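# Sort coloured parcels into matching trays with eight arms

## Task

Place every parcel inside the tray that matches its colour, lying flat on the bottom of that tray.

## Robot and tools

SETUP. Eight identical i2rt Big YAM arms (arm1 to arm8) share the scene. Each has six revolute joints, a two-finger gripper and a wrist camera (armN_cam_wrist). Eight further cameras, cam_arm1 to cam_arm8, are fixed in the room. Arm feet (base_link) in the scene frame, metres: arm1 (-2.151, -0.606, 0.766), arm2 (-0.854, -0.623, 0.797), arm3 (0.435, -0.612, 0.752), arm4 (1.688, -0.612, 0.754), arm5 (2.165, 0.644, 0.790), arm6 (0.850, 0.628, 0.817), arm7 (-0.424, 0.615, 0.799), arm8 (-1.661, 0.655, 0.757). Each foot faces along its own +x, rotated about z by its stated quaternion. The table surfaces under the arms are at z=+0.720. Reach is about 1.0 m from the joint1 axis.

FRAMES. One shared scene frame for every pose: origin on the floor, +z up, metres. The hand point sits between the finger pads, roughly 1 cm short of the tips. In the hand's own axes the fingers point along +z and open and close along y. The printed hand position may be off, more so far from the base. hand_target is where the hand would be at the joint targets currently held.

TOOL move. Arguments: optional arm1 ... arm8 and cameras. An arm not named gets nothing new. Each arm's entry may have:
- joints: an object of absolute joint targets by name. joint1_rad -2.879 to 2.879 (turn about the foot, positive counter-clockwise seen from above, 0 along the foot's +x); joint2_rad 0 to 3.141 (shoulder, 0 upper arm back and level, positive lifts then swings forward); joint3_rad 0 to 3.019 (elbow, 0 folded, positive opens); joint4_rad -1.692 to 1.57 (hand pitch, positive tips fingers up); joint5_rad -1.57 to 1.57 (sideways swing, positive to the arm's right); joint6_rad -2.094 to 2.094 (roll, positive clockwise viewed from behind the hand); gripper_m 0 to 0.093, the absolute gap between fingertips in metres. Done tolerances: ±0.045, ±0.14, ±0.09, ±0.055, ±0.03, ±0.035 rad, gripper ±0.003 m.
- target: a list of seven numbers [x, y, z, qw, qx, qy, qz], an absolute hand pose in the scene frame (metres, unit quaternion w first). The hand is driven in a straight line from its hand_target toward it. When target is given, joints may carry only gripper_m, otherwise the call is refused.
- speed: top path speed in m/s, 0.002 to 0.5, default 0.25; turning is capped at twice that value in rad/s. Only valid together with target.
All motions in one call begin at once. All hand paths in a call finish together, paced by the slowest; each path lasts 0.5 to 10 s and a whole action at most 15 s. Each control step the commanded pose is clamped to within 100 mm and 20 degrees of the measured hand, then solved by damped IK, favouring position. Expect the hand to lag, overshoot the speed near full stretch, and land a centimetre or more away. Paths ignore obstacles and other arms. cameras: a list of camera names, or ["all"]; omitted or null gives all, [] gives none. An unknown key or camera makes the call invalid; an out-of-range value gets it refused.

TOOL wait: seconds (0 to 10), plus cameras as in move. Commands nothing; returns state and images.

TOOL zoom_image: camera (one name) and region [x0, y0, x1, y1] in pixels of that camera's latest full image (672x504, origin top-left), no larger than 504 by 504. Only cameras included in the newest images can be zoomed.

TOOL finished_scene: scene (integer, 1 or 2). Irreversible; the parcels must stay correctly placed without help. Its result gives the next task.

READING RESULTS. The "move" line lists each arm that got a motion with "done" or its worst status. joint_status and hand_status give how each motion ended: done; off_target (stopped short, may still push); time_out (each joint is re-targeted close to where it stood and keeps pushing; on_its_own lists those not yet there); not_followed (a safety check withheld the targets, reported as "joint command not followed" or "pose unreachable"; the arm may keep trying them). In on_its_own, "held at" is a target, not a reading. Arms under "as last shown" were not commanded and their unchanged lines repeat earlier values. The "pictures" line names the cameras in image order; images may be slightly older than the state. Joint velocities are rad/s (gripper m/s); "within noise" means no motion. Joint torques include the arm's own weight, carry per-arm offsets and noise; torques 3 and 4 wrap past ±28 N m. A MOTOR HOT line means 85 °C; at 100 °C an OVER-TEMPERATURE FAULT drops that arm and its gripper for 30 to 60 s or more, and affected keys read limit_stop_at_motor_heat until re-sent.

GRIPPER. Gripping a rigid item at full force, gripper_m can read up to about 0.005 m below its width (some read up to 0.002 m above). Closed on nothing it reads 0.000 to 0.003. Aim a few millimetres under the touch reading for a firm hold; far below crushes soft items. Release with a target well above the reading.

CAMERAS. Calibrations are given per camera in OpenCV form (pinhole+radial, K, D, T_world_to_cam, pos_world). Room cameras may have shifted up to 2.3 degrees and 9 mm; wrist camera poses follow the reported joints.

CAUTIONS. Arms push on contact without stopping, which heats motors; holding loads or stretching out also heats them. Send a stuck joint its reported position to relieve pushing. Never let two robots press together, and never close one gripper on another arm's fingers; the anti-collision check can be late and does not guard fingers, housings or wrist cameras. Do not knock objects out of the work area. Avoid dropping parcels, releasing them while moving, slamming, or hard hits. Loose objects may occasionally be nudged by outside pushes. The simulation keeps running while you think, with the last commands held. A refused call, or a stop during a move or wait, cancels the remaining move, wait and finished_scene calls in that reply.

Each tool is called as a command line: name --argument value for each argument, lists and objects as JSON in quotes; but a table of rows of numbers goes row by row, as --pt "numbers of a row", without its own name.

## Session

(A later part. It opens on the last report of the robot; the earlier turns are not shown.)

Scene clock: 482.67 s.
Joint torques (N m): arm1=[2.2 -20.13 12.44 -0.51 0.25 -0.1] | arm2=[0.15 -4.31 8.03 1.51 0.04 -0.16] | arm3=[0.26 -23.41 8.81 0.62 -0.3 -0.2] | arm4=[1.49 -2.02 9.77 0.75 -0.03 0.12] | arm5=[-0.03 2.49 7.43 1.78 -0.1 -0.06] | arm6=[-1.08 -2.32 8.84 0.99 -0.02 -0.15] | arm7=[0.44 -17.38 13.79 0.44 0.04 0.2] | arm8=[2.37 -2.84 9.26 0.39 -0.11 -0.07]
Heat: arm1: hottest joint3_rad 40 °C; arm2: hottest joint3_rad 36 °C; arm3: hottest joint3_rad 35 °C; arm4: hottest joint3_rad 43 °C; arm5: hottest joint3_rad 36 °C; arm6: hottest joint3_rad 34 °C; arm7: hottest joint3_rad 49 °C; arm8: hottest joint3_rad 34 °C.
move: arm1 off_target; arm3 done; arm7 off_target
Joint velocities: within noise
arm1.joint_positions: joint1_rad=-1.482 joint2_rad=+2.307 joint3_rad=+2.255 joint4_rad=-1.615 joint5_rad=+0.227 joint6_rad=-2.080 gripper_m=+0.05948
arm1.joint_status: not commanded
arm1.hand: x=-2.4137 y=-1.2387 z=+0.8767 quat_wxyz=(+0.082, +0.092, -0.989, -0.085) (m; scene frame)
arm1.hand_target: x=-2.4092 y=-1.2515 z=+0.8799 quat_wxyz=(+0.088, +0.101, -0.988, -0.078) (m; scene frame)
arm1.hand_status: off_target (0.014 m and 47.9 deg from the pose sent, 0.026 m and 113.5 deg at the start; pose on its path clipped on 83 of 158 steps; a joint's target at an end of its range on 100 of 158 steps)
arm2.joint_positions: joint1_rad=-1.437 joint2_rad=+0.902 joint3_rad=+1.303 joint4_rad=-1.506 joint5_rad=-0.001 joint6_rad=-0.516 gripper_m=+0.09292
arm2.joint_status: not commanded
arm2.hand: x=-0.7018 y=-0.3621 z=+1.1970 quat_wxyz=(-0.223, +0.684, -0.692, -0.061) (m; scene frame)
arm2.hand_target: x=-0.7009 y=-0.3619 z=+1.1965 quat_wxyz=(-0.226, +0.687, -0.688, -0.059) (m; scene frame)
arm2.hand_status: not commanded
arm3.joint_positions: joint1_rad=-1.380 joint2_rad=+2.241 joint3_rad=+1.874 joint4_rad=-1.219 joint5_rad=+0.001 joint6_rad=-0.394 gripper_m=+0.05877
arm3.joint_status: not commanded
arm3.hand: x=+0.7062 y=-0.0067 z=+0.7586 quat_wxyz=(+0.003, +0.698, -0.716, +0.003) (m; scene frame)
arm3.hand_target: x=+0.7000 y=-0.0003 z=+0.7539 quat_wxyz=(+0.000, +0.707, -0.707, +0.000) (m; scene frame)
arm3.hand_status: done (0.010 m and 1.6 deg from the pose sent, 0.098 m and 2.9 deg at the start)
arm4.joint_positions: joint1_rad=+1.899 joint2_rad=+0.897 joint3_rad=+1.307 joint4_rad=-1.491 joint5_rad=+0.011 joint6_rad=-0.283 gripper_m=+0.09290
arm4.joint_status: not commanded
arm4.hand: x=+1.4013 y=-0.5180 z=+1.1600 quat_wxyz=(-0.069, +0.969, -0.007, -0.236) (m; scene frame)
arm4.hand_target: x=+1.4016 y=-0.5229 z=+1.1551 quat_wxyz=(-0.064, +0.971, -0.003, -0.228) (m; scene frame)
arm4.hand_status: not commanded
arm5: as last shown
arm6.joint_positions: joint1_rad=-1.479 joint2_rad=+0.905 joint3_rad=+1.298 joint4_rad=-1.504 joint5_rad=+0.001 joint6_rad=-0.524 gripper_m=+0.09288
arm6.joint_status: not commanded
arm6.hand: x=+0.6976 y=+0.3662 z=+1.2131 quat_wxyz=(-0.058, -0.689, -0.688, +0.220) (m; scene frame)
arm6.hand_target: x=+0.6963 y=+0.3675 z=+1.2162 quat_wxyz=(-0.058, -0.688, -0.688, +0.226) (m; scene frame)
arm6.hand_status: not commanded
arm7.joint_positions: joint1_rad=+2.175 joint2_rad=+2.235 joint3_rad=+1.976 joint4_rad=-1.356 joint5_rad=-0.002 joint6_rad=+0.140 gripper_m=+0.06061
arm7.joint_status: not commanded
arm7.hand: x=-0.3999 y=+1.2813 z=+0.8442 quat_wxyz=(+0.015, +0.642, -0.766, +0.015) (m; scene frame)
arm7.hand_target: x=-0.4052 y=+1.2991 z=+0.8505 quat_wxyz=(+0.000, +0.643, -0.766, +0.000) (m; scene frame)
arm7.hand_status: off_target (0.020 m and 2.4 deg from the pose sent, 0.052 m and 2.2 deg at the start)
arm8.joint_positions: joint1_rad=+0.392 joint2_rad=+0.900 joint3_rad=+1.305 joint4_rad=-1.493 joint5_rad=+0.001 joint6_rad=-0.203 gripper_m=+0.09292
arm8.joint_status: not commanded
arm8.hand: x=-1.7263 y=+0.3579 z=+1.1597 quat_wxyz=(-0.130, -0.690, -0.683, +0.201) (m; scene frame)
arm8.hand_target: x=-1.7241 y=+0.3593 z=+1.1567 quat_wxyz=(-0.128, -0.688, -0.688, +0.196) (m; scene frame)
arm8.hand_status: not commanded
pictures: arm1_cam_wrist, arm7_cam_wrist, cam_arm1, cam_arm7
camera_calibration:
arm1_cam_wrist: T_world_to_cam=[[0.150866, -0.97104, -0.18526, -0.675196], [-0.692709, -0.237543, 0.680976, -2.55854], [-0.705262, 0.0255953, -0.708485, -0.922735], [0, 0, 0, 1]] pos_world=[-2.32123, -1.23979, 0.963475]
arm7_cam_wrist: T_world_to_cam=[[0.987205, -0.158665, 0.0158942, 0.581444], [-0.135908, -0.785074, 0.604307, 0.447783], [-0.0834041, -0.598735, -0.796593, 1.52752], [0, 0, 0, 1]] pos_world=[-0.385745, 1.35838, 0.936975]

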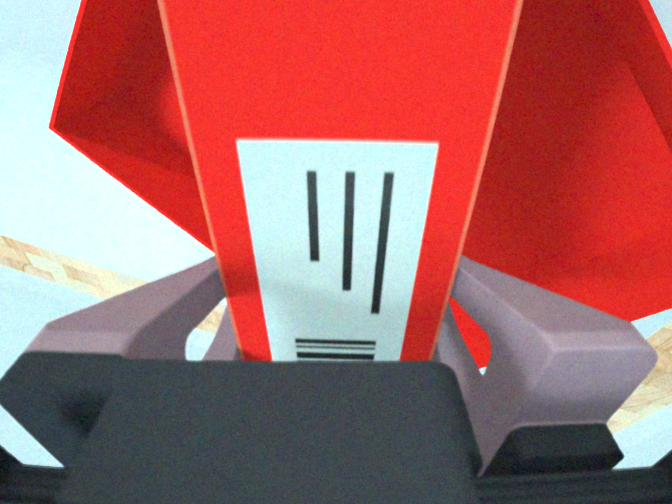

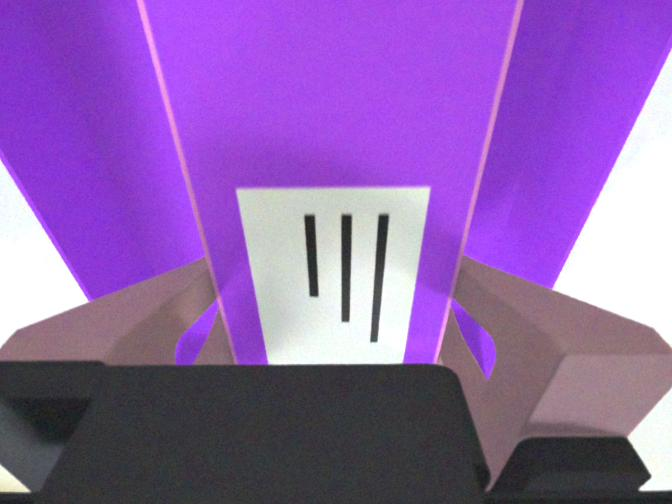

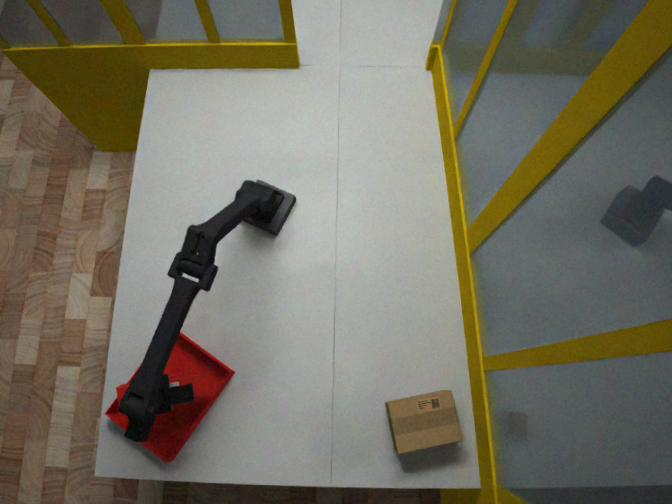

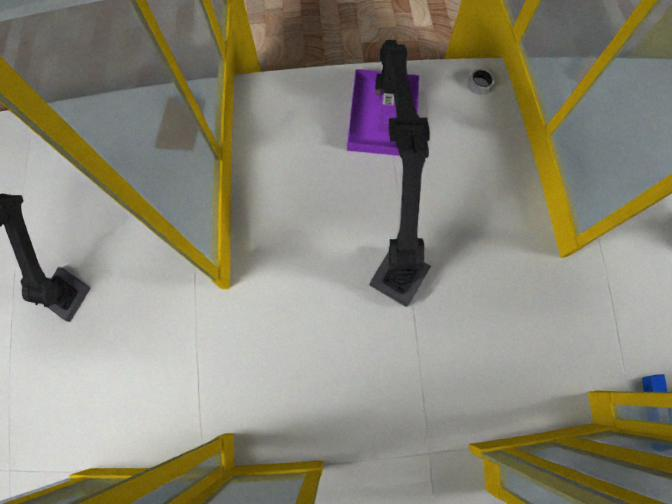

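move --arm1 '{"joints":{"joint1_rad":-1.525,"joint2_rad":2.205,"joint3_rad":2.134,"joint4_rad":-1.527,"joint5_rad":0,"joint6_rad":0.2}}' --arm7 '{"target":[-0.405,1.298,0.757,0,0.6428,-0.766,0],"speed":0.13}' --arm3 '{"target":[0.70,-0.004,0.749,0,0.7071,-0.7071,0],"speed":0.1}' --cameras '["cam_arm7"]'

move --arm1 '{"target":[-2.410,-1.252,0.86,0,0.4741,-0.8805,0]}' --arm3 '{"joints":{"gripper_m":0.093}}' --cameras '["cam_arm1"]'

move --arm3 '{"target":[0.70,0.0,0.89,0,0.7071,-0.7071,0]}' --cameras '["arm1_cam_wrist"]'

Scene clock: 543.57 s.
Joint torques (N m): arm1=[1.08 -20.6 8.03 0.7 -0.01 0.09] | arm2=[0.15 -4.25 8.05 1.51 0.04 -0.16] | arm3=[0.03 -23.59 8.16 0.76 -0.3 -0.23] | arm4=[1.49 -2.02 9.77 0.76 -0.03 0.12] | arm5=[-0.26 3.14 7.47 1.73 -0.11 -0.04] | arm6=[-1.03 -2.32 8.85 0.98 -0.02 -0.15] | arm7=[0.62 -18.55 8.85 0.47 0.05 0.2] | arm8=[2.49 -2.73 9.21 0.36 -0.11 -0.07]
Heat: arm1: hottest joint3_rad 41 °C; arm2: hottest joint3_rad 36 °C; arm3: hottest joint2_rad 34 °C; arm4: hottest joint3_rad 43 °C; arm5: hottest joint3_rad 36 °C; arm6: hottest joint3_rad 34 °C; arm7: hottest joint3_rad 49 °C; arm8: hottest joint3_rad 34 °C.
move: arm1 done; arm3 done; arm7 done
Joint velocities: within noise
arm1.joint_positions: joint1_rad=-1.520 joint2_rad=+2.198 joint3_rad=+2.141 joint4_rad=-1.538 joint5_rad=+0.003 joint6_rad=+0.191 gripper_m=+0.05946
arm1.joint_status: all done
arm1.hand: x=-2.3984 y=-1.2325 z=+0.9013 quat_wxyz=(+0.004, -0.876, -0.482, -0.007) (m; scene frame)
arm1.hand_target: x=-2.4015 y=-1.2322 z=+0.8941 quat_wxyz=(+0.003, -0.879, -0.476, -0.009) (m; scene frame)
arm1.hand_status: not commanded
arm2, arm4, arm5, arm6, arm8: as last shown
arm3.joint_positions: joint1_rad=-1.380 joint2_rad=+2.241 joint3_rad=+1.859 joint4_rad=-1.206 joint5_rad=+0.001 joint6_rad=-0.394 gripper_m=+0.05877
arm3.joint_status: not commanded
arm3.hand: x=+0.7053 y=-0.0088 z=+0.7535 quat_wxyz=(+0.004, +0.698, -0.716, +0.004) (m; scene frame)
arm3.hand_target: x=+0.7001 y=-0.0041 z=+0.7490 quat_wxyz=(+0.000, +0.707, -0.707, +0.000) (m; scene frame)
arm3.hand_status: done (0.008 m and 1.6 deg from the pose sent, 0.012 m and 1.6 deg at the start)
arm7.joint_positions: joint1_rad=+2.175 joint2_rad=+2.329 joint3_rad=+1.931 joint4_rad=-1.171 joint5_rad=-0.002 joint6_rad=+0.140 gripper_m=+0.06061
arm7.joint_status: not commanded
arm7.hand: x=-0.3993 y=+1.2983 z=+0.7655 quat_wxyz=(+0.000, +0.642, -0.766, -0.002) (m; scene frame)
arm7.hand_target: x=-0.4050 y=+1.2978 z=+0.7570 quat_wxyz=(+0.000, +0.643, -0.766, +0.000) (m; scene frame)
arm7.hand_status: done (0.010 m and 0.3 deg from the pose sent, 0.089 m and 2.4 deg at the start)
pictures: cam_arm7

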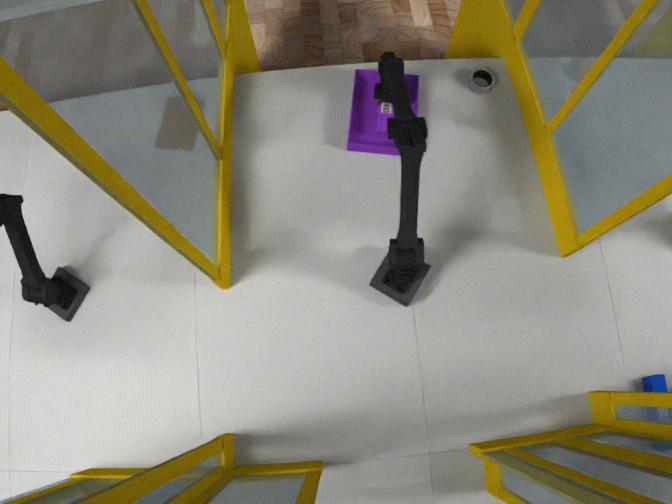

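Scene clock: 551.63 s.
Joint torques (N m): arm1=[2.73 -20.54 12.26 -0.49 0.31 -0.08] | arm2=[0.15 -4.31 8.05 1.51 0.04 -0.16] | arm3=[0.09 -23.53 8.57 0.55 -0.29 -0.22] | arm4=[1.49 -2.02 9.76 0.75 -0.04 0.12] | arm5=[-0.32 3.08 7.38 1.89 -0.1 -0.01] | arm6=[-1.08 -2.43 8.85 0.99 -0.02 -0.15] | arm7=[0.44 -18.32 8.87 0.5 0.06 0.2] | arm8=[2.32 -2.67 9.26 0.39 -0.11 -0.07]
Heat: arm1: hottest joint3_rad 41 °C; arm2: hottest joint3_rad 36 °C; arm3: hottest joint2_rad 34 °C; arm4: hottest joint3_rad 43 °C; arm5: hottest joint3_rad 36 °C; arm6: hottest joint3_rad 34 °C; arm7: hottest joint3_rad 48 °C; arm8: hottest joint3_rad 34 °C.
move: arm1 off_target; arm3 done
Joint velocities: within noise
arm1.joint_positions: joint1_rad=-1.482 joint2_rad=+2.312 joint3_rad=+2.211 joint4_rad=-1.568 joint5_rad=+0.227 joint6_rad=-2.080 gripper_m=+0.05951
arm1.joint_status: not commanded
arm1.hand: x=-2.4136 y=-1.2382 z=+0.8569 quat_wxyz=(+0.082, +0.091, -0.989, -0.086) (m; scene frame)
arm1.hand_target: x=-2.4093 y=-1.2514 z=+0.8599 quat_wxyz=(+0.087, +0.101, -0.988, -0.079) (m; scene frame)
arm1.hand_status: off_target (0.015 m and 47.9 deg from the pose sent, 0.047 m and 178.9 deg at the start; pose on its path clipped on 83 of 242 steps; a joint's target at an end of its range on 103 of 242 steps)
arm2, arm4, arm5, arm6, arm7, arm8: as last shown
arm3.joint_positions: joint1_rad=-1.380 joint2_rad=+2.241 joint3_rad=+1.854 joint4_rad=-1.201 joint5_rad=+0.001 joint6_rad=-0.394 gripper_m=+0.09297
arm3.joint_status: all done
arm3.hand: x=+0.7048 y=-0.0097 z=+0.7516 quat_wxyz=(+0.004, +0.698, -0.716, +0.004) (m; scene frame)
arm3.hand_target: x=+0.7000 y=-0.0042 z=+0.7489 quat_wxyz=(+0.000, +0.707, -0.707, +0.000) (m; scene frame)
arm3.hand_status: not commanded
pictures: cam_arm1

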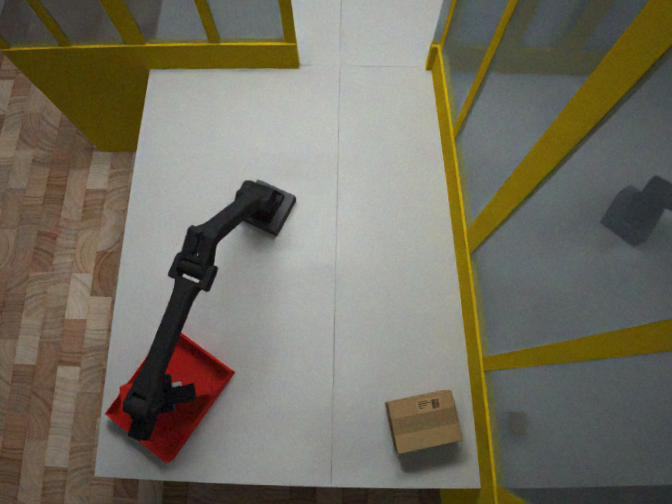

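Scene clock: 553.17 s.
Joint torques (N m): arm1=[2.49 -20.19 12.29 -0.35 0.27 -0.1] | arm2=[0.09 -4.31 8.03 1.52 0.04 -0.16] | arm3=[0.21 -24.41 14.05 -0.24 -0.29 -0.2] | arm4=[1.49 -2.02 9.77 0.76 -0.03 0.12] | arm5=[0.32 2.9 7.54 1.69 -0.11 -0.06] | arm6=[-1.03 -2.43 8.85 0.99 -0.02 -0.15] | arm7=[0.44 -18.37 8.87 0.49 0.07 0.19] | arm8=[2.43 -2.73 9.28 0.31 -0.12 -0.08]
Heat: arm1: hottest joint3_rad 41 °C; arm2: hottest joint3_rad 36 °C; arm3: hottest joint2_rad 34 °C; arm4: hottest joint3_rad 43 °C; arm5: hottest joint3_rad 36 °C; arm6: hottest joint3_rad 34 °C; arm7: hottest joint3_rad 48 °C; arm8: hottest joint3_rad 34 °C.
move: arm3 off_target
Joint velocities: within noise
arm1.joint_positions: joint1_rad=-1.482 joint2_rad=+2.313 joint3_rad=+2.213 joint4_rad=-1.570 joint5_rad=+0.228 joint6_rad=-2.080 gripper_m=+0.05951
arm1.joint_status: not commanded
arm1.hand: x=-2.4135 y=-1.2383 z=+0.8569 quat_wxyz=(+0.082, +0.092, -0.989, -0.086) (m; scene frame)
arm1.hand_target: x=-2.4093 y=-1.2515 z=+0.8600 quat_wxyz=(+0.088, +0.101, -0.988, -0.079) (m; scene frame)
arm1.hand_status: not commanded
arm2, arm4, arm5, arm6, arm7, arm8: as last shown
arm3.joint_positions: joint1_rad=-1.380 joint2_rad=+2.158 joint3_rad=+2.019 joint4_rad=-1.488 joint5_rad=+0.001 joint6_rad=-0.394 gripper_m=+0.09297
arm3.joint_status: not commanded
arm3.hand: x=+0.7013 y=-0.0168 z=+0.8661 quat_wxyz=(+0.022, +0.698, -0.716, +0.011) (m; scene frame)
arm3.hand_target: x=+0.6995 y=-0.0012 z=+0.8903 quat_wxyz=(-0.001, +0.707, -0.707, +0.000) (m; scene frame)
arm3.hand_status: off_target (0.029 m and 3.2 deg from the pose sent, 0.139 m and 1.6 deg at the start; pose on its path clipped on 8 of 46 steps)
pictures: arm1_cam_wrist
camera_calibration:
arm1_cam_wrist: T_world_to_cam=[[0.150903, -0.970579, -0.18763, -0.675818], [-0.692721, -0.23923, 0.680372, -2.54643], [-0.705242, 0.0273054, -0.708441, -0.934644], [0, 0, 0, 1]] pos_world=[-2.32113, -1.2396, 0.943572]

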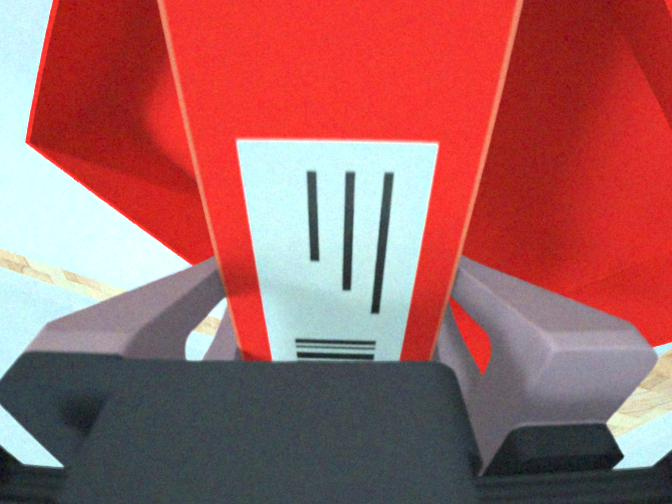

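move --arm1 '{"joints":{"joint1_rad":-1.525,"joint2_rad":2.205,"joint3_rad":2.134,"joint4_rad":-1.527,"joint5_rad":0,"joint6_rad":0.2}}' --arm7 '{"joints":{"gripper_m":0.093}}' --arm3 '{"target":[0.488,-0.002,0.88,0,0.7071,-0.7071,0]}' --cameras '["arm3_cam_wrist"]'

move --arm1 '{"target":[-2.412,-1.262,0.855,0,0.8805,0.4741,0]}' --arm7 '{"target":[-0.405,1.29,0.92,0,0.6428,-0.766,0]}' --cameras '["cam_arm1","cam_arm7"]'

Scene clock: 572.17 s.
Joint torques (N m): arm1=[0.97 -20.42 7.94 0.72 -0.01 0.08] | arm2=[0.15 -4.25 8.05 1.52 0.04 -0.16] | arm3=[-0.56 -24.88 8.9 0.57 0.03 0.12] | arm4=[1.49 -2.02 9.76 0.76 -0.03 0.12] | arm5=[-0.15 3.08 7.47 1.88 -0.12 -0.04] | arm6=[-1.08 -2.37 8.84 0.96 -0.02 -0.15] | arm7=[0.56 -18.32 8.88 0.53 0.07 0.18] | arm8=[2.26 -2.96 9.32 0.28 -0.11 -0.07]
Heat: arm1: hottest joint3_rad 42 °C; arm2: hottest joint3_rad 36 °C; arm3: hottest joint2_rad 37 °C; arm4: hottest joint3_rad 43 °C; arm5: hottest joint3_rad 36 °C; arm6: hottest joint3_rad 34 °C; arm7: hottest joint3_rad 46 °C; arm8: hottest joint3_rad 34 °C.
move: arm1 done; arm3 off_target; arm7 done
Joint velocities: within noise
arm1.joint_positions: joint1_rad=-1.520 joint2_rad=+2.193 joint3_rad=+2.142 joint4_rad=-1.538 joint5_rad=+0.003 joint6_rad=+0.191 gripper_m=+0.05951
arm1.joint_status: all done
arm1.hand: x=-2.3982 y=-1.2327 z=+0.9052 quat_wxyz=(+0.002, -0.876, -0.482, -0.005) (m; scene frame)
arm1.hand_target: x=-2.4013 y=-1.2322 z=+0.8940 quat_wxyz=(+0.003, -0.879, -0.476, -0.009) (m; scene frame)
arm1.hand_status: not commanded
arm2, arm4, arm6, arm8: as last shown
arm3.joint_positions: joint1_rad=-1.049 joint2_rad=+2.035 joint3_rad=+1.793 joint4_rad=-1.387 joint5_rad=-0.010 joint6_rad=-0.105 gripper_m=+0.09297
arm3.joint_status: not commanded
arm3.hand: x=+0.4877 y=-0.0062 z=+0.8571 quat_wxyz=(+0.022, +0.712, -0.701, +0.015) (m; scene frame)
arm3.hand_target: x=+0.4880 y=-0.0024 z=+0.8799 quat_wxyz=(+0.000, +0.707, -0.707, +0.000) (m; scene frame)
arm3.hand_status: off_target (0.023 m and 3.1 deg from the pose sent, 0.214 m and 3.2 deg at the start)
arm5.joint_positions: joint1_rad=+0.653 joint2_rad=+0.625 joint3_rad=+1.427 joint4_rad=-1.371 joint5_rad=+0.119 joint6_rad=-0.097 gripper_m=+0.09397
arm5.joint_status: not commanded
arm5.hand: x=+1.9455 y=+0.5737 z=+1.3386 quat_wxyz=(+0.016, +0.858, +0.186, -0.479) (m; scene frame)
arm5.hand_target: x=+1.9481 y=+0.5731 z=+1.3512 quat_wxyz=(+0.020, +0.850, +0.186, -0.492) (m; scene frame)
arm5.hand_status: not commanded
arm7.joint_positions: joint1_rad=+2.175 joint2_rad=+2.329 joint3_rad=+1.931 joint4_rad=-1.171 joint5_rad=-0.002 joint6_rad=+0.140 gripper_m=+0.09294
arm7.joint_status: all done
arm7.hand: x=-0.3993 y=+1.2983 z=+0.7655 quat_wxyz=(+0.000, +0.642, -0.766, -0.002) (m; scene frame)
arm7.hand_target: x=-0.4050 y=+1.2978 z=+0.7570 quat_wxyz=(+0.000, +0.643, -0.766, +0.000) (m; scene frame)
arm7.hand_status: not commanded
pictures: arm3_cam_wrist
camera_calibration:
arm3_cam_wrist: T_world_to_cam=[[0.999943, 0.0106292, -0.000347777, -0.48848], [0.00852878, -0.781952, 0.62328, -0.537399], [0.00635302, -0.623247, -0.781999, 0.787283], [0, 0, 0, 1]] pos_world=[0.488034, 0.075644, 0.950434]

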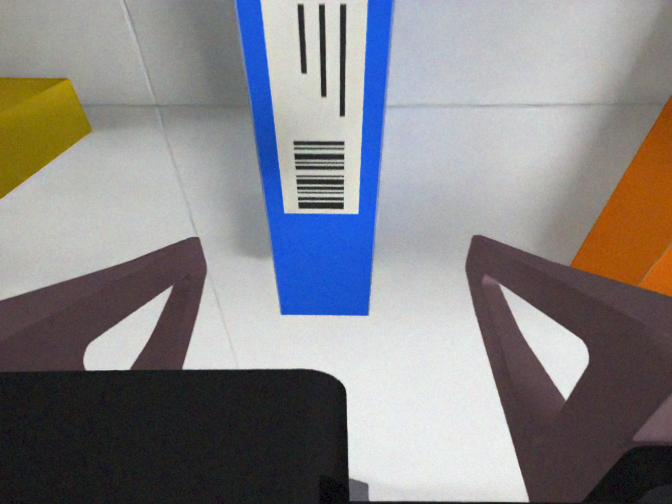

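Scene clock: 573.73 s.
Joint torques (N m): arm1=[0.97 -21.07 12.44 0.58 0.18 0.07] | arm2=[0.09 -4.25 8.03 1.51 0.04 -0.16] | arm3=[-0.62 -24.82 8.87 0.5 0.02 0.13] | arm4=[1.49 -2.08 9.76 0.75 -0.03 0.12] | arm5=[-0.03 3.08 7.38 1.77 -0.11 -0.08] | arm6=[-1.08 -2.37 8.84 0.99 -0.02 -0.15] | arm7=[0.56 -17.44 14.86 -0.35 0.05 0.2] | arm8=[2.55 -2.73 9.28 0.43 -0.13 -0.08]
Heat: arm1: hottest joint3_rad 43 °C; arm2: hottest joint3_rad 36 °C; arm3: hottest joint2_rad 37 °C; arm4: hottest joint3_rad 43 °C; arm5: hottest joint3_rad 36 °C; arm6: hottest joint3_rad 34 °C; arm7: hottest joint3_rad 46 °C; arm8: hottest joint3_rad 34 °C.
move: arm1 off_target; arm7 off_target
Joint velocities: within noise
arm1.joint_positions: joint1_rad=-1.520 joint2_rad=+2.296 joint3_rad=+2.164 joint4_rad=-1.495 joint5_rad=+0.004 joint6_rad=+0.199 gripper_m=+0.05951
arm1.joint_status: not commanded
arm1.hand: x=-2.4035 y=-1.2464 z=+0.8450 quat_wxyz=(+0.014, -0.878, -0.479, -0.019) (m; scene frame)
arm1.hand_target: x=-2.4117 y=-1.2610 z=+0.8554 quat_wxyz=(+0.000, -0.880, -0.474, +0.000) (m; scene frame)
arm1.hand_status: off_target (0.020 m and 2.8 deg from the pose sent, 0.060 m and 1.2 deg at the start)
arm2, arm4, arm5, arm6, arm8: as last shown
arm3.joint_positions: joint1_rad=-1.049 joint2_rad=+2.035 joint3_rad=+1.793 joint4_rad=-1.387 joint5_rad=-0.009 joint6_rad=-0.104 gripper_m=+0.09297
arm3.joint_status: not commanded
arm3.hand: x=+0.4878 y=-0.0061 z=+0.8571 quat_wxyz=(+0.021, +0.712, -0.702, +0.015) (m; scene frame)
arm3.hand_target: x=+0.4881 y=-0.0023 z=+0.8799 quat_wxyz=(+0.000, +0.707, -0.707, +0.000) (m; scene frame)
arm3.hand_status: not commanded
arm7.joint_positions: joint1_rad=+2.175 joint2_rad=+2.172 joint3_rad=+2.030 joint4_rad=-1.466 joint5_rad=-0.002 joint6_rad=+0.140 gripper_m=+0.09294
arm7.joint_status: not commanded
arm7.hand: x=-0.4000 y=+1.2751 z=+0.9054 quat_wxyz=(+0.013, +0.642, -0.766, +0.012) (m; scene frame)
arm7.hand_target: x=-0.4052 y=+1.2890 z=+0.9201 quat_wxyz=(+0.000, +0.643, -0.766, -0.001) (m; scene frame)
arm7.hand_status: off_target (0.021 m and 2.0 deg from the pose sent, 0.155 m and 0.3 deg at the start)
pictures: cam_arm1, cam_arm7

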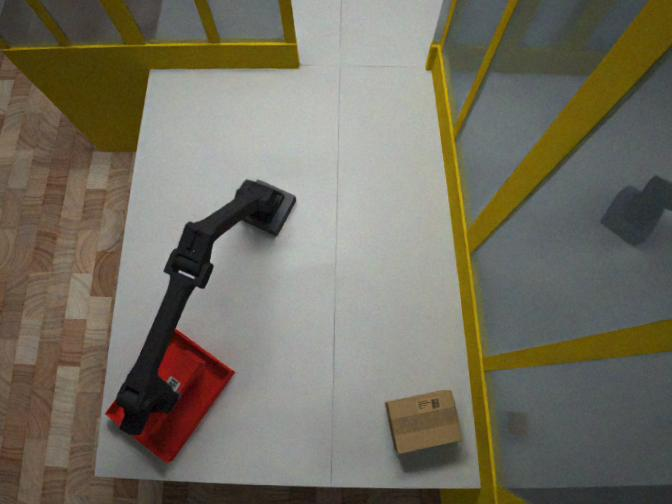

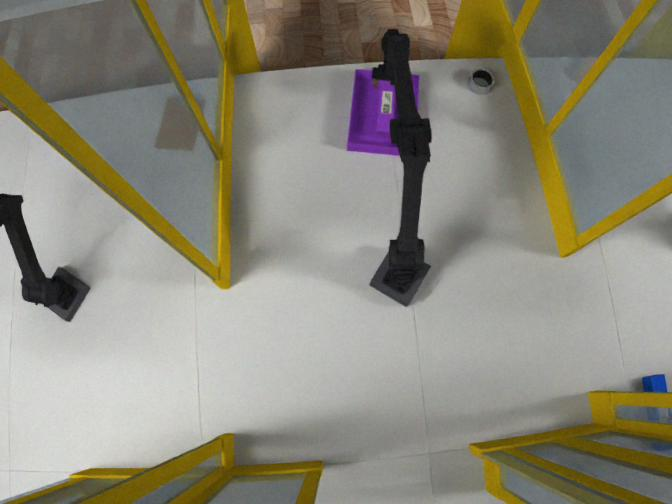

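move --arm1 '{"target":[-2.412,-1.248,0.757,0,0.8805,0.4741,0],"speed":0.12}' --arm3 '{"target":[0.482,0.012,0.752,0,0.7071,-0.7071,0],"speed":0.14}' --arm7 '{"joints":{"joint2_rad":0.9,"joint3_rad":1.3,"joint4_rad":-1.5}}' --cameras '["cam_arm1"]'

move --arm3 '{"joints":{"gripper_m":0.03}}' --cameras '["cam_arm7"]'

move --arm3 '{"target":[0.482,0.0,0.92,0,0.7071,-0.7071,0],"speed":0.2}' --cameras '["arm3_cam_wrist"]'

Scene clock: 609.47 s.
Joint torques (N m): arm1=[0.79 -20.31 7.73 0.72 0.18 -0.01] | arm2=[0.15 -4.31 8.03 1.51 0.04 -0.16] | arm3=[0.44 -22.42 8.84 0.58 0.02 0.13] | arm4=[1.49 -2.02 9.76 0.76 -0.03 0.12] | arm5=[-0.21 2.55 7.42 1.8 -0.08 -0.07] | arm6=[-1.08 -2.32 8.85 0.99 -0.02 -0.15] | arm7=[0.38 -3.43 9.13 0.49 0.05 0.18] | arm8=[2.26 -2.84 9.28 0.38 -0.11 -0.08]
Heat: arm1: hottest joint3_rad 47 °C; arm2: hottest joint3_rad 36 °C; arm3: hottest joint2_rad 36 °C; arm4: hottest joint3_rad 43 °C; arm5: hottest joint3_rad 36 °C; arm6: hottest joint3_rad 34 °C; arm7: hottest joint3_rad 53 °C; arm8: hottest joint3_rad 34 °C.
move: arm1 off_target; arm3 done; arm7 done
Joint velocities: within noise
arm1.joint_positions: joint1_rad=-1.520 joint2_rad=+2.318 joint3_rad=+2.009 joint4_rad=-1.258 joint5_rad=+0.004 joint6_rad=+0.200 gripper_m=+0.05951
arm1.joint_status: not commanded
arm1.hand: x=-2.4051 y=-1.2519 z=+0.7716 quat_wxyz=(-0.005, -0.878, -0.479, +0.004) (m; scene frame)
arm1.hand_target: x=-2.4118 y=-1.2477 z=+0.7571 quat_wxyz=(+0.000, -0.881, -0.474, +0.000) (m; scene frame)
arm1.hand_status: off_target (0.017 m and 0.9 deg from the pose sent, 0.088 m and 2.8 deg at the start)
arm2, arm4, arm5, arm6, arm8: as last shown
arm3.joint_positions: joint1_rad=-1.049 joint2_rad=+2.144 joint3_rad=+1.679 joint4_rad=-1.131 joint5_rad=-0.009 joint6_rad=-0.092 gripper_m=+0.09297
arm3.joint_status: not commanded
arm3.hand: x=+0.4894 y=+0.0053 z=+0.7505 quat_wxyz=(+0.009, +0.708, -0.706, +0.004) (m; scene frame)
arm3.hand_target: x=+0.4820 y=+0.0119 z=+0.7521 quat_wxyz=(+0.000, +0.707, -0.707, +0.000) (m; scene frame)
arm3.hand_status: done (0.010 m and 1.1 deg from the pose sent, 0.107 m and 3.1 deg at the start)
arm7.joint_positions: joint1_rad=+2.175 joint2_rad=+0.899 joint3_rad=+1.312 joint4_rad=-1.491 joint5_rad=-0.002 joint6_rad=+0.140 gripper_m=+0.09294
arm7.joint_status: all done
arm7.hand: x=-0.4126 y=+0.9188 z=+1.2058 quat_wxyz=(-0.163, +0.623, -0.743, -0.183) (m; scene frame)
arm7.hand_target: x=-0.4150 y=+0.9165 z=+1.1991 quat_wxyz=(-0.155, +0.625, -0.745, -0.176) (m; scene frame)
arm7.hand_status: not commanded
pictures: cam_arm1

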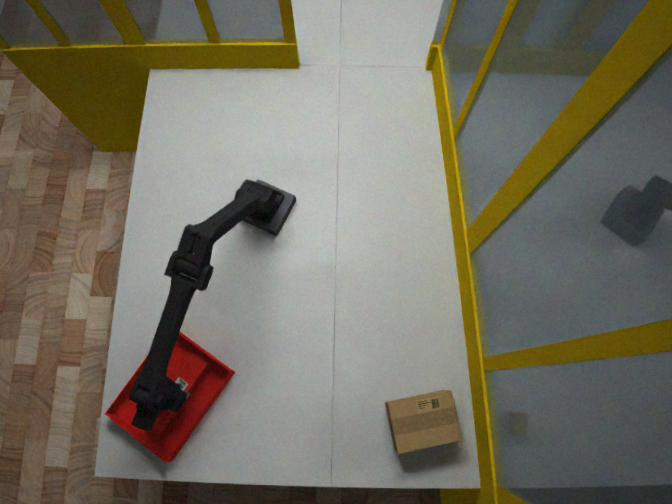

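Scene clock: 610.10 s.
Joint torques (N m): arm1=[0.97 -20.6 7.83 0.76 0.2 0] | arm2=[0.15 -4.31 8.03 1.51 0.04 -0.16] | arm3=[0.5 -22.36 8.83 0.58 0.01 0.12] | arm4=[1.49 -2.08 9.76 0.75 -0.03 0.12] | arm5=[-0.79 2.84 7.39 1.74 -0.07 -0.04] | arm6=[-1.14 -2.32 8.84 0.98 -0.02 -0.14] | arm7=[0.38 -3.31 9.07 0.53 0.06 0.18] | arm8=[2.49 -2.78 9.21 0.34 -0.11 -0.05]
Heat: arm1: hottest joint3_rad 47 °C; arm2: hottest joint3_rad 36 °C; arm3: hottest joint2_rad 36 °C; arm4: hottest joint3_rad 43 °C; arm5: hottest joint3_rad 36 °C; arm6: hottest joint3_rad 34 °C; arm7: hottest joint3_rad 53 °C; arm8: hottest joint3_rad 34 °C.
move: arm3 off_target
Joint velocities: within noise
arm1, arm2, arm4, arm5, arm6, arm7, arm8: as last shown
arm3.joint_positions: joint1_rad=-1.049 joint2_rad=+2.144 joint3_rad=+1.679 joint4_rad=-1.131 joint5_rad=-0.009 joint6_rad=-0.092 gripper_m=+0.05877
arm3.joint_status: gripper_m off_target (ended at +0.05879, target +0.03000)
arm3.hand: x=+0.4891 y=+0.0054 z=+0.7505 quat_wxyz=(+0.008, +0.708, -0.706, +0.004) (m; scene frame)
arm3.hand_target: x=+0.4819 y=+0.0119 z=+0.7521 quat_wxyz=(+0.000, +0.707, -0.707, +0.000) (m; scene frame)
arm3.hand_status: not commanded
pictures: cam_arm7

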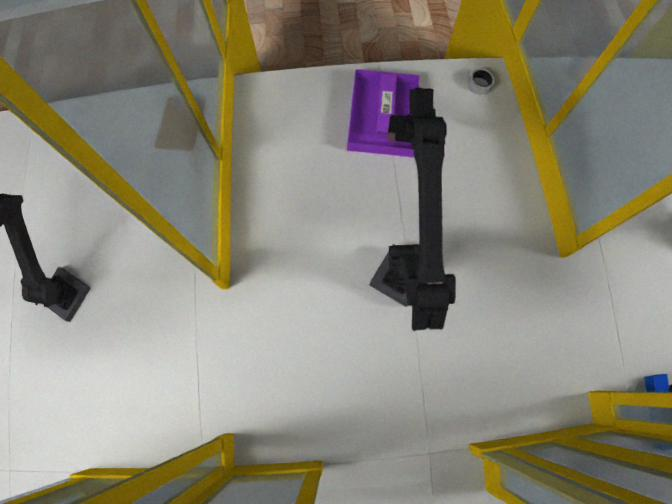

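Scene clock: 611.77 s.
Joint torques (N m): arm1=[0.67 -20.19 7.82 0.73 0.18 0.02] | arm2=[0.15 -4.25 8.03 1.51 0.04 -0.16] | arm3=[0.21 -22.71 13.96 -0.28 0 0.1] | arm4=[1.49 -2.02 9.76 0.75 -0.03 0.12] | arm5=[-0.67 3.43 7.46 1.88 -0.07 -0.02] | arm6=[-1.08 -2.32 8.84 0.99 -0.02 -0.15] | arm7=[0.44 -3.49 9.11 0.49 0.04 0.18] | arm8=[2.55 -2.73 9.28 0.34 -0.11 -0.08]
Heat: arm1: hottest joint3_rad 46 °C; arm2: hottest joint3_rad 36 °C; arm3: hottest joint2_rad 36 °C; arm4: hottest joint3_rad 43 °C; arm5: hottest joint3_rad 36 °C; arm6: hottest joint3_rad 34 °C; arm7: hottest joint3_rad 53 °C; arm8: hottest joint3_rad 34 °C.
move: arm3 off_target
Joint velocities: within noise
arm1, arm5, arm7: as last shown
arm2.joint_positions: joint1_rad=-1.437 joint2_rad=+0.902 joint3_rad=+1.303 joint4_rad=-1.506 joint5_rad=-0.001 joint6_rad=-0.516 gripper_m=+0.09292
arm2.joint_status: not commanded
arm2.hand: x=-0.7018 y=-0.3621 z=+1.1970 quat_wxyz=(-0.223, +0.684, -0.692, -0.061) (m; scene frame)
arm2.hand_target: x=-0.7009 y=-0.3619 z=+1.1965 quat_wxyz=(-0.226, +0.687, -0.688, -0.059) (m; scene frame)
arm2.hand_status: not commanded
arm3.joint_positions: joint1_rad=-1.049 joint2_rad=+1.994 joint3_rad=+1.816 joint4_rad=-1.459 joint5_rad=-0.009 joint6_rad=-0.092 gripper_m=+0.05877
arm3.joint_status: not commanded
arm3.hand: x=+0.4865 y=-0.0158 z=+0.8905 quat_wxyz=(+0.024, +0.708, -0.706, +0.017) (m; scene frame)
arm3.hand_target: x=+0.4818 y=-0.0016 z=+0.9200 quat_wxyz=(+0.000, +0.707, -0.707, -0.001) (m; scene frame)
arm3.hand_status: off_target (0.034 m and 3.4 deg from the pose sent, 0.170 m and 1.1 deg at the start)
arm4.joint_positions: joint1_rad=+1.899 joint2_rad=+0.897 joint3_rad=+1.307 joint4_rad=-1.491 joint5_rad=+0.011 joint6_rad=-0.283 gripper_m=+0.09290
arm4.joint_status: not commanded
arm4.hand: x=+1.4013 y=-0.5180 z=+1.1600 quat_wxyz=(-0.069, +0.969, -0.007, -0.236) (m; scene frame)
arm4.hand_target: x=+1.4016 y=-0.5229 z=+1.1551 quat_wxyz=(-0.064, +0.971, -0.003, -0.228) (m; scene frame)
arm4.hand_status: not commanded
arm6.joint_positions: joint1_rad=-1.479 joint2_rad=+0.905 joint3_rad=+1.298 joint4_rad=-1.504 joint5_rad=+0.001 joint6_rad=-0.524 gripper_m=+0.09288
arm6.joint_status: not commanded
arm6.hand: x=+0.6976 y=+0.3662 z=+1.2131 quat_wxyz=(-0.058, -0.689, -0.688, +0.220) (m; scene frame)
arm6.hand_target: x=+0.6963 y=+0.3675 z=+1.2162 quat_wxyz=(-0.058, -0.688, -0.688, +0.226) (m; scene frame)
arm6.hand_status: not commanded
arm8.joint_positions: joint1_rad=+0.392 joint2_rad=+0.900 joint3_rad=+1.305 joint4_rad=-1.493 joint5_rad=+0.001 joint6_rad=-0.203 gripper_m=+0.09292
arm8.joint_status: not commanded
arm8.hand: x=-1.7263 y=+0.3579 z=+1.1597 quat_wxyz=(-0.130, -0.690, -0.683, +0.201) (m; scene frame)
arm8.hand_target: x=-1.7241 y=+0.3593 z=+1.1567 quat_wxyz=(-0.128, -0.688, -0.688, +0.196) (m; scene frame)
arm8.hand_status: not commanded
pictures: arm3_cam_wrist
camera_calibration:
arm3_cam_wrist: T_world_to_cam=[[0.999997, -0.00230009, 0.000163727, -0.487849], [-0.00189151, -0.777605, 0.62875, -0.565387], [-0.00131887, -0.628749, -0.777607, 0.807172], [0, 0, 0, 1]] pos_world=[0.487843, 0.0667383, 0.98323]

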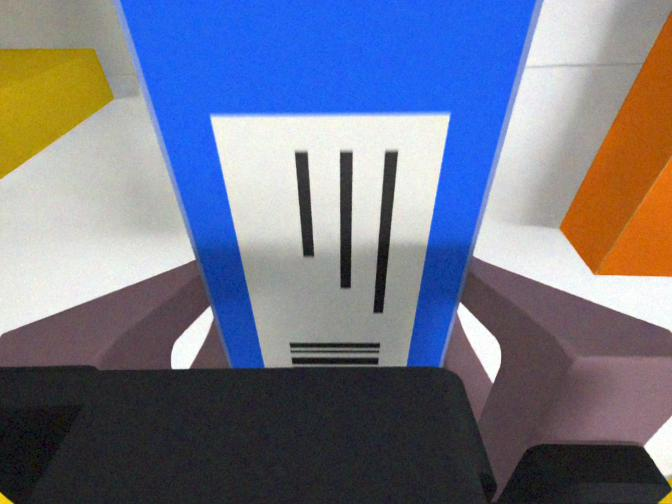

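move --arm3 '{"joints":{"joint2_rad":1.3,"joint3_rad":1.4,"joint4_rad":-1.66}}' --arm1 '{"joints":{"gripper_m":0.093}}' --cameras '[]'

move --arm3 '{"joints":{"joint1_rad":2.11,"joint5_rad":0,"joint6_rad":-0.17}}' --arm6 '{"target":[0.706,-0.005,0.86,0,0.7071,0.7071,0],"speed":0.35}' --arm1 '{"target":[-2.405,-1.248,0.93,0,0.8805,0.4741,0]}' --cameras '["arm6_cam_wrist","cam_arm1","cam_arm3"]'

Scene clock: 625.40 s.
Joint torques (N m): arm1=[0.56 -20.66 7.73 0.75 0.19 -0.01] | arm2=[0.15 -4.31 8.03 1.51 0.04 -0.16] | arm3=[0.15 -10.34 9.62 -0.05 0 0.09] | arm4=[1.49 -2.02 9.76 0.75 -0.03 0.12] | arm5=[-0.03 2.78 7.35 1.7 -0.08 -0.05] | arm6=[-1.14 -2.32 8.84 0.99 -0.02 -0.15] | arm7=[0.44 -3.37 9.09 0.54 0.04 0.18] | arm8=[2.49 -2.55 9.28 0.4 -0.12 -0.08]
Heat: arm1: hottest joint3_rad 43 °C; arm2: hottest joint3_rad 36 °C; arm3: hottest joint2_rad 36 °C; arm4: hottest joint3_rad 43 °C; arm5: hottest joint3_rad 36 °C; arm6: hottest joint3_rad 34 °C; arm7: hottest joint3_rad 51 °C; arm8: hottest joint3_rad 34 °C.
move: arm1 done; arm3 done
Joint velocities: within noise
arm1.joint_positions: joint1_rad=-1.520 joint2_rad=+2.318 joint3_rad=+2.009 joint4_rad=-1.258 joint5_rad=+0.004 joint6_rad=+0.200 gripper_m=+0.09288
arm1.joint_status: all done
arm1.hand: x=-2.4051 y=-1.2519 z=+0.7716 quat_wxyz=(-0.005, -0.878, -0.479, +0.004) (m; scene frame)
arm1.hand_target: x=-2.4118 y=-1.2477 z=+0.7571 quat_wxyz=(+0.000, -0.881, -0.474, +0.000) (m; scene frame)
arm1.hand_status: not commanded
arm2, arm4, arm5, arm6, arm7, arm8: as last shown
arm3.joint_positions: joint1_rad=-1.049 joint2_rad=+1.294 joint3_rad=+1.395 joint4_rad=-1.653 joint5_rad=-0.009 joint6_rad=-0.092 gripper_m=+0.05877
arm3.joint_status: all done
arm3.hand: x=+0.4651 y=-0.2465 z=+1.0601 quat_wxyz=(-0.008, +0.708, -0.706, -0.010) (m; scene frame)
arm3.hand_target: x=+0.4619 y=-0.2460 z=+1.0600 quat_wxyz=(-0.006, +0.707, -0.707, -0.006) (m; scene frame)
arm3.hand_status: not commanded
pictures: none
No camera images: "cameras" was empty.

Scene clock: 628.00 s.
Joint torques (N m): arm1=[1.32 -21.19 12.68 -0.2 0.17 0.06] | arm2=[0.15 -4.31 8.05 1.51 0.04 -0.16] | arm3=[0.32 -13.39 9.58 -0.1 -0.04 -0.21] | arm4=[1.49 -2.02 9.76 0.75 -0.03 0.12] | arm5=[-0.15 3.08 7.62 1.87 -0.09 -0.04] | arm6=[0.03 -16.32 11.99 -0.23 -0.05 0] | arm7=[0.62 -3.49 9.09 0.54 0.03 0.18] | arm8=[2.55 -2.84 9.21 0.44 -0.11 -0.08]
Heat: arm1: hottest joint3_rad 43 °C; arm2: hottest joint3_rad 36 °C; arm3: hottest joint2_rad 36 °C; arm4: hottest joint3_rad 43 °C; arm5: hottest joint3_rad 36 °C; arm6: hottest joint3_rad 35 °C; arm7: hottest joint3_rad 50 °C; arm8: hottest joint3_rad 34 °C.
move: arm1 off_target; arm3 done; arm6 off_target
Joint velocities: within noise
arm1.joint_positions: joint1_rad=-1.520 joint2_rad=+2.239 joint3_rad=+2.244 joint4_rad=-1.619 joint5_rad=+0.004 joint6_rad=+0.203 gripper_m=+0.09288
arm1.joint_status: not commanded
arm1.hand: x=-2.4008 y=-1.2384 z=+0.9137 quat_wxyz=(+0.010, -0.878, -0.478, -0.014) (m; scene frame)
arm1.hand_target: x=-2.4047 y=-1.2472 z=+0.9299 quat_wxyz=(+0.000, -0.880, -0.474, +0.000) (m; scene frame)
arm1.hand_status: off_target (0.019 m and 2.1 deg from the pose sent, 0.158 m and 0.9 deg at the start)
arm2, arm4, arm5, arm7, arm8: as last shown
arm3.joint_positions: joint1_rad=+2.099 joint2_rad=+1.326 joint3_rad=+1.395 joint4_rad=-1.653 joint5_rad=-0.002 joint6_rad=-0.155 gripper_m=+0.05872
arm3.joint_status: all done
arm3.hand: x=+0.4030 y=-0.9860 z=+1.0443 quat_wxyz=(-0.003, +0.681, +0.732, +0.010) (m; scene frame)
arm3.hand_target: x=+0.4069 y=-0.9813 z=+1.0552 quat_wxyz=(+0.003, +0.671, +0.741, +0.000) (m; scene frame)
arm3.hand_status: not commanded
arm6.joint_positions: joint1_rad=-1.184 joint2_rad=+2.146 joint3_rad=+1.776 joint4_rad=-1.238 joint5_rad=+0.001 joint6_rad=-0.233 gripper_m=+0.09288
arm6.joint_status: not commanded
arm6.hand: x=+0.7048 y=+0.0135 z=+0.8443 quat_wxyz=(+0.010, -0.706, -0.707, -0.016) (m; scene frame)
arm6.hand_target: x=+0.7063 y=-0.0041 z=+0.8603 quat_wxyz=(+0.000, -0.707, -0.707, +0.000) (m; scene frame)
arm6.hand_status: off_target (0.024 m and 2.2 deg from the pose sent, 0.512 m and 26.3 deg at the start)
pictures: arm6_cam_wrist, cam_arm1, cam_arm3
camera_calibration:
arm6_cam_wrist: T_world_to_cam=[[-0.999964, -0.00845895, -0.000844577, 0.704188], [-0.0072467, 0.796263, 0.604908, -0.510544], [-0.00444438, 0.604892, -0.796295, 0.791585], [0, 0, 0, 1]] pos_world=[0.703981, -0.0663402, 0.939762]

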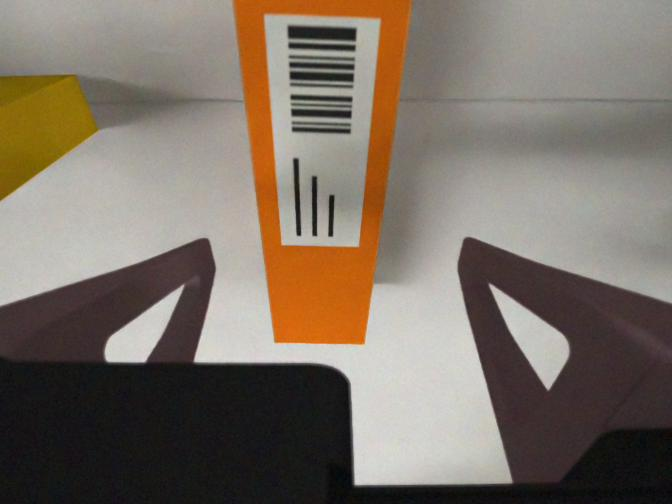

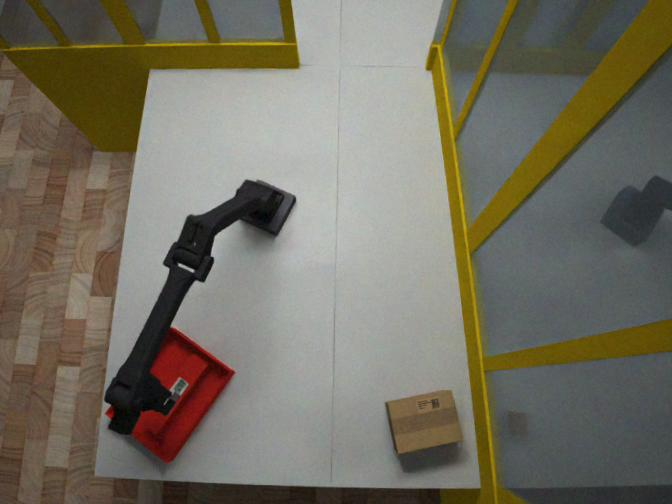

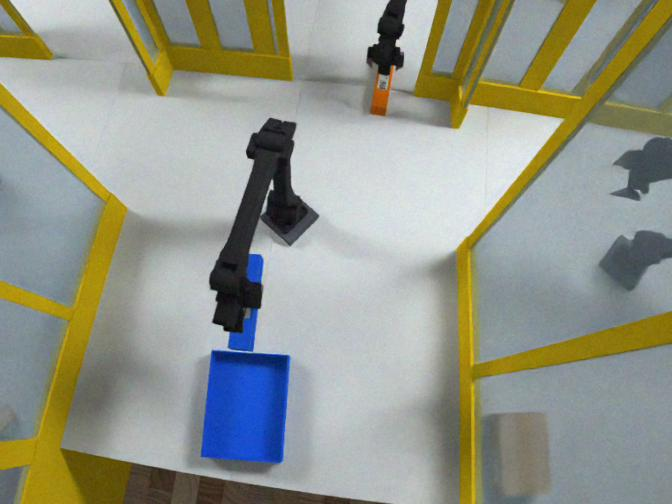

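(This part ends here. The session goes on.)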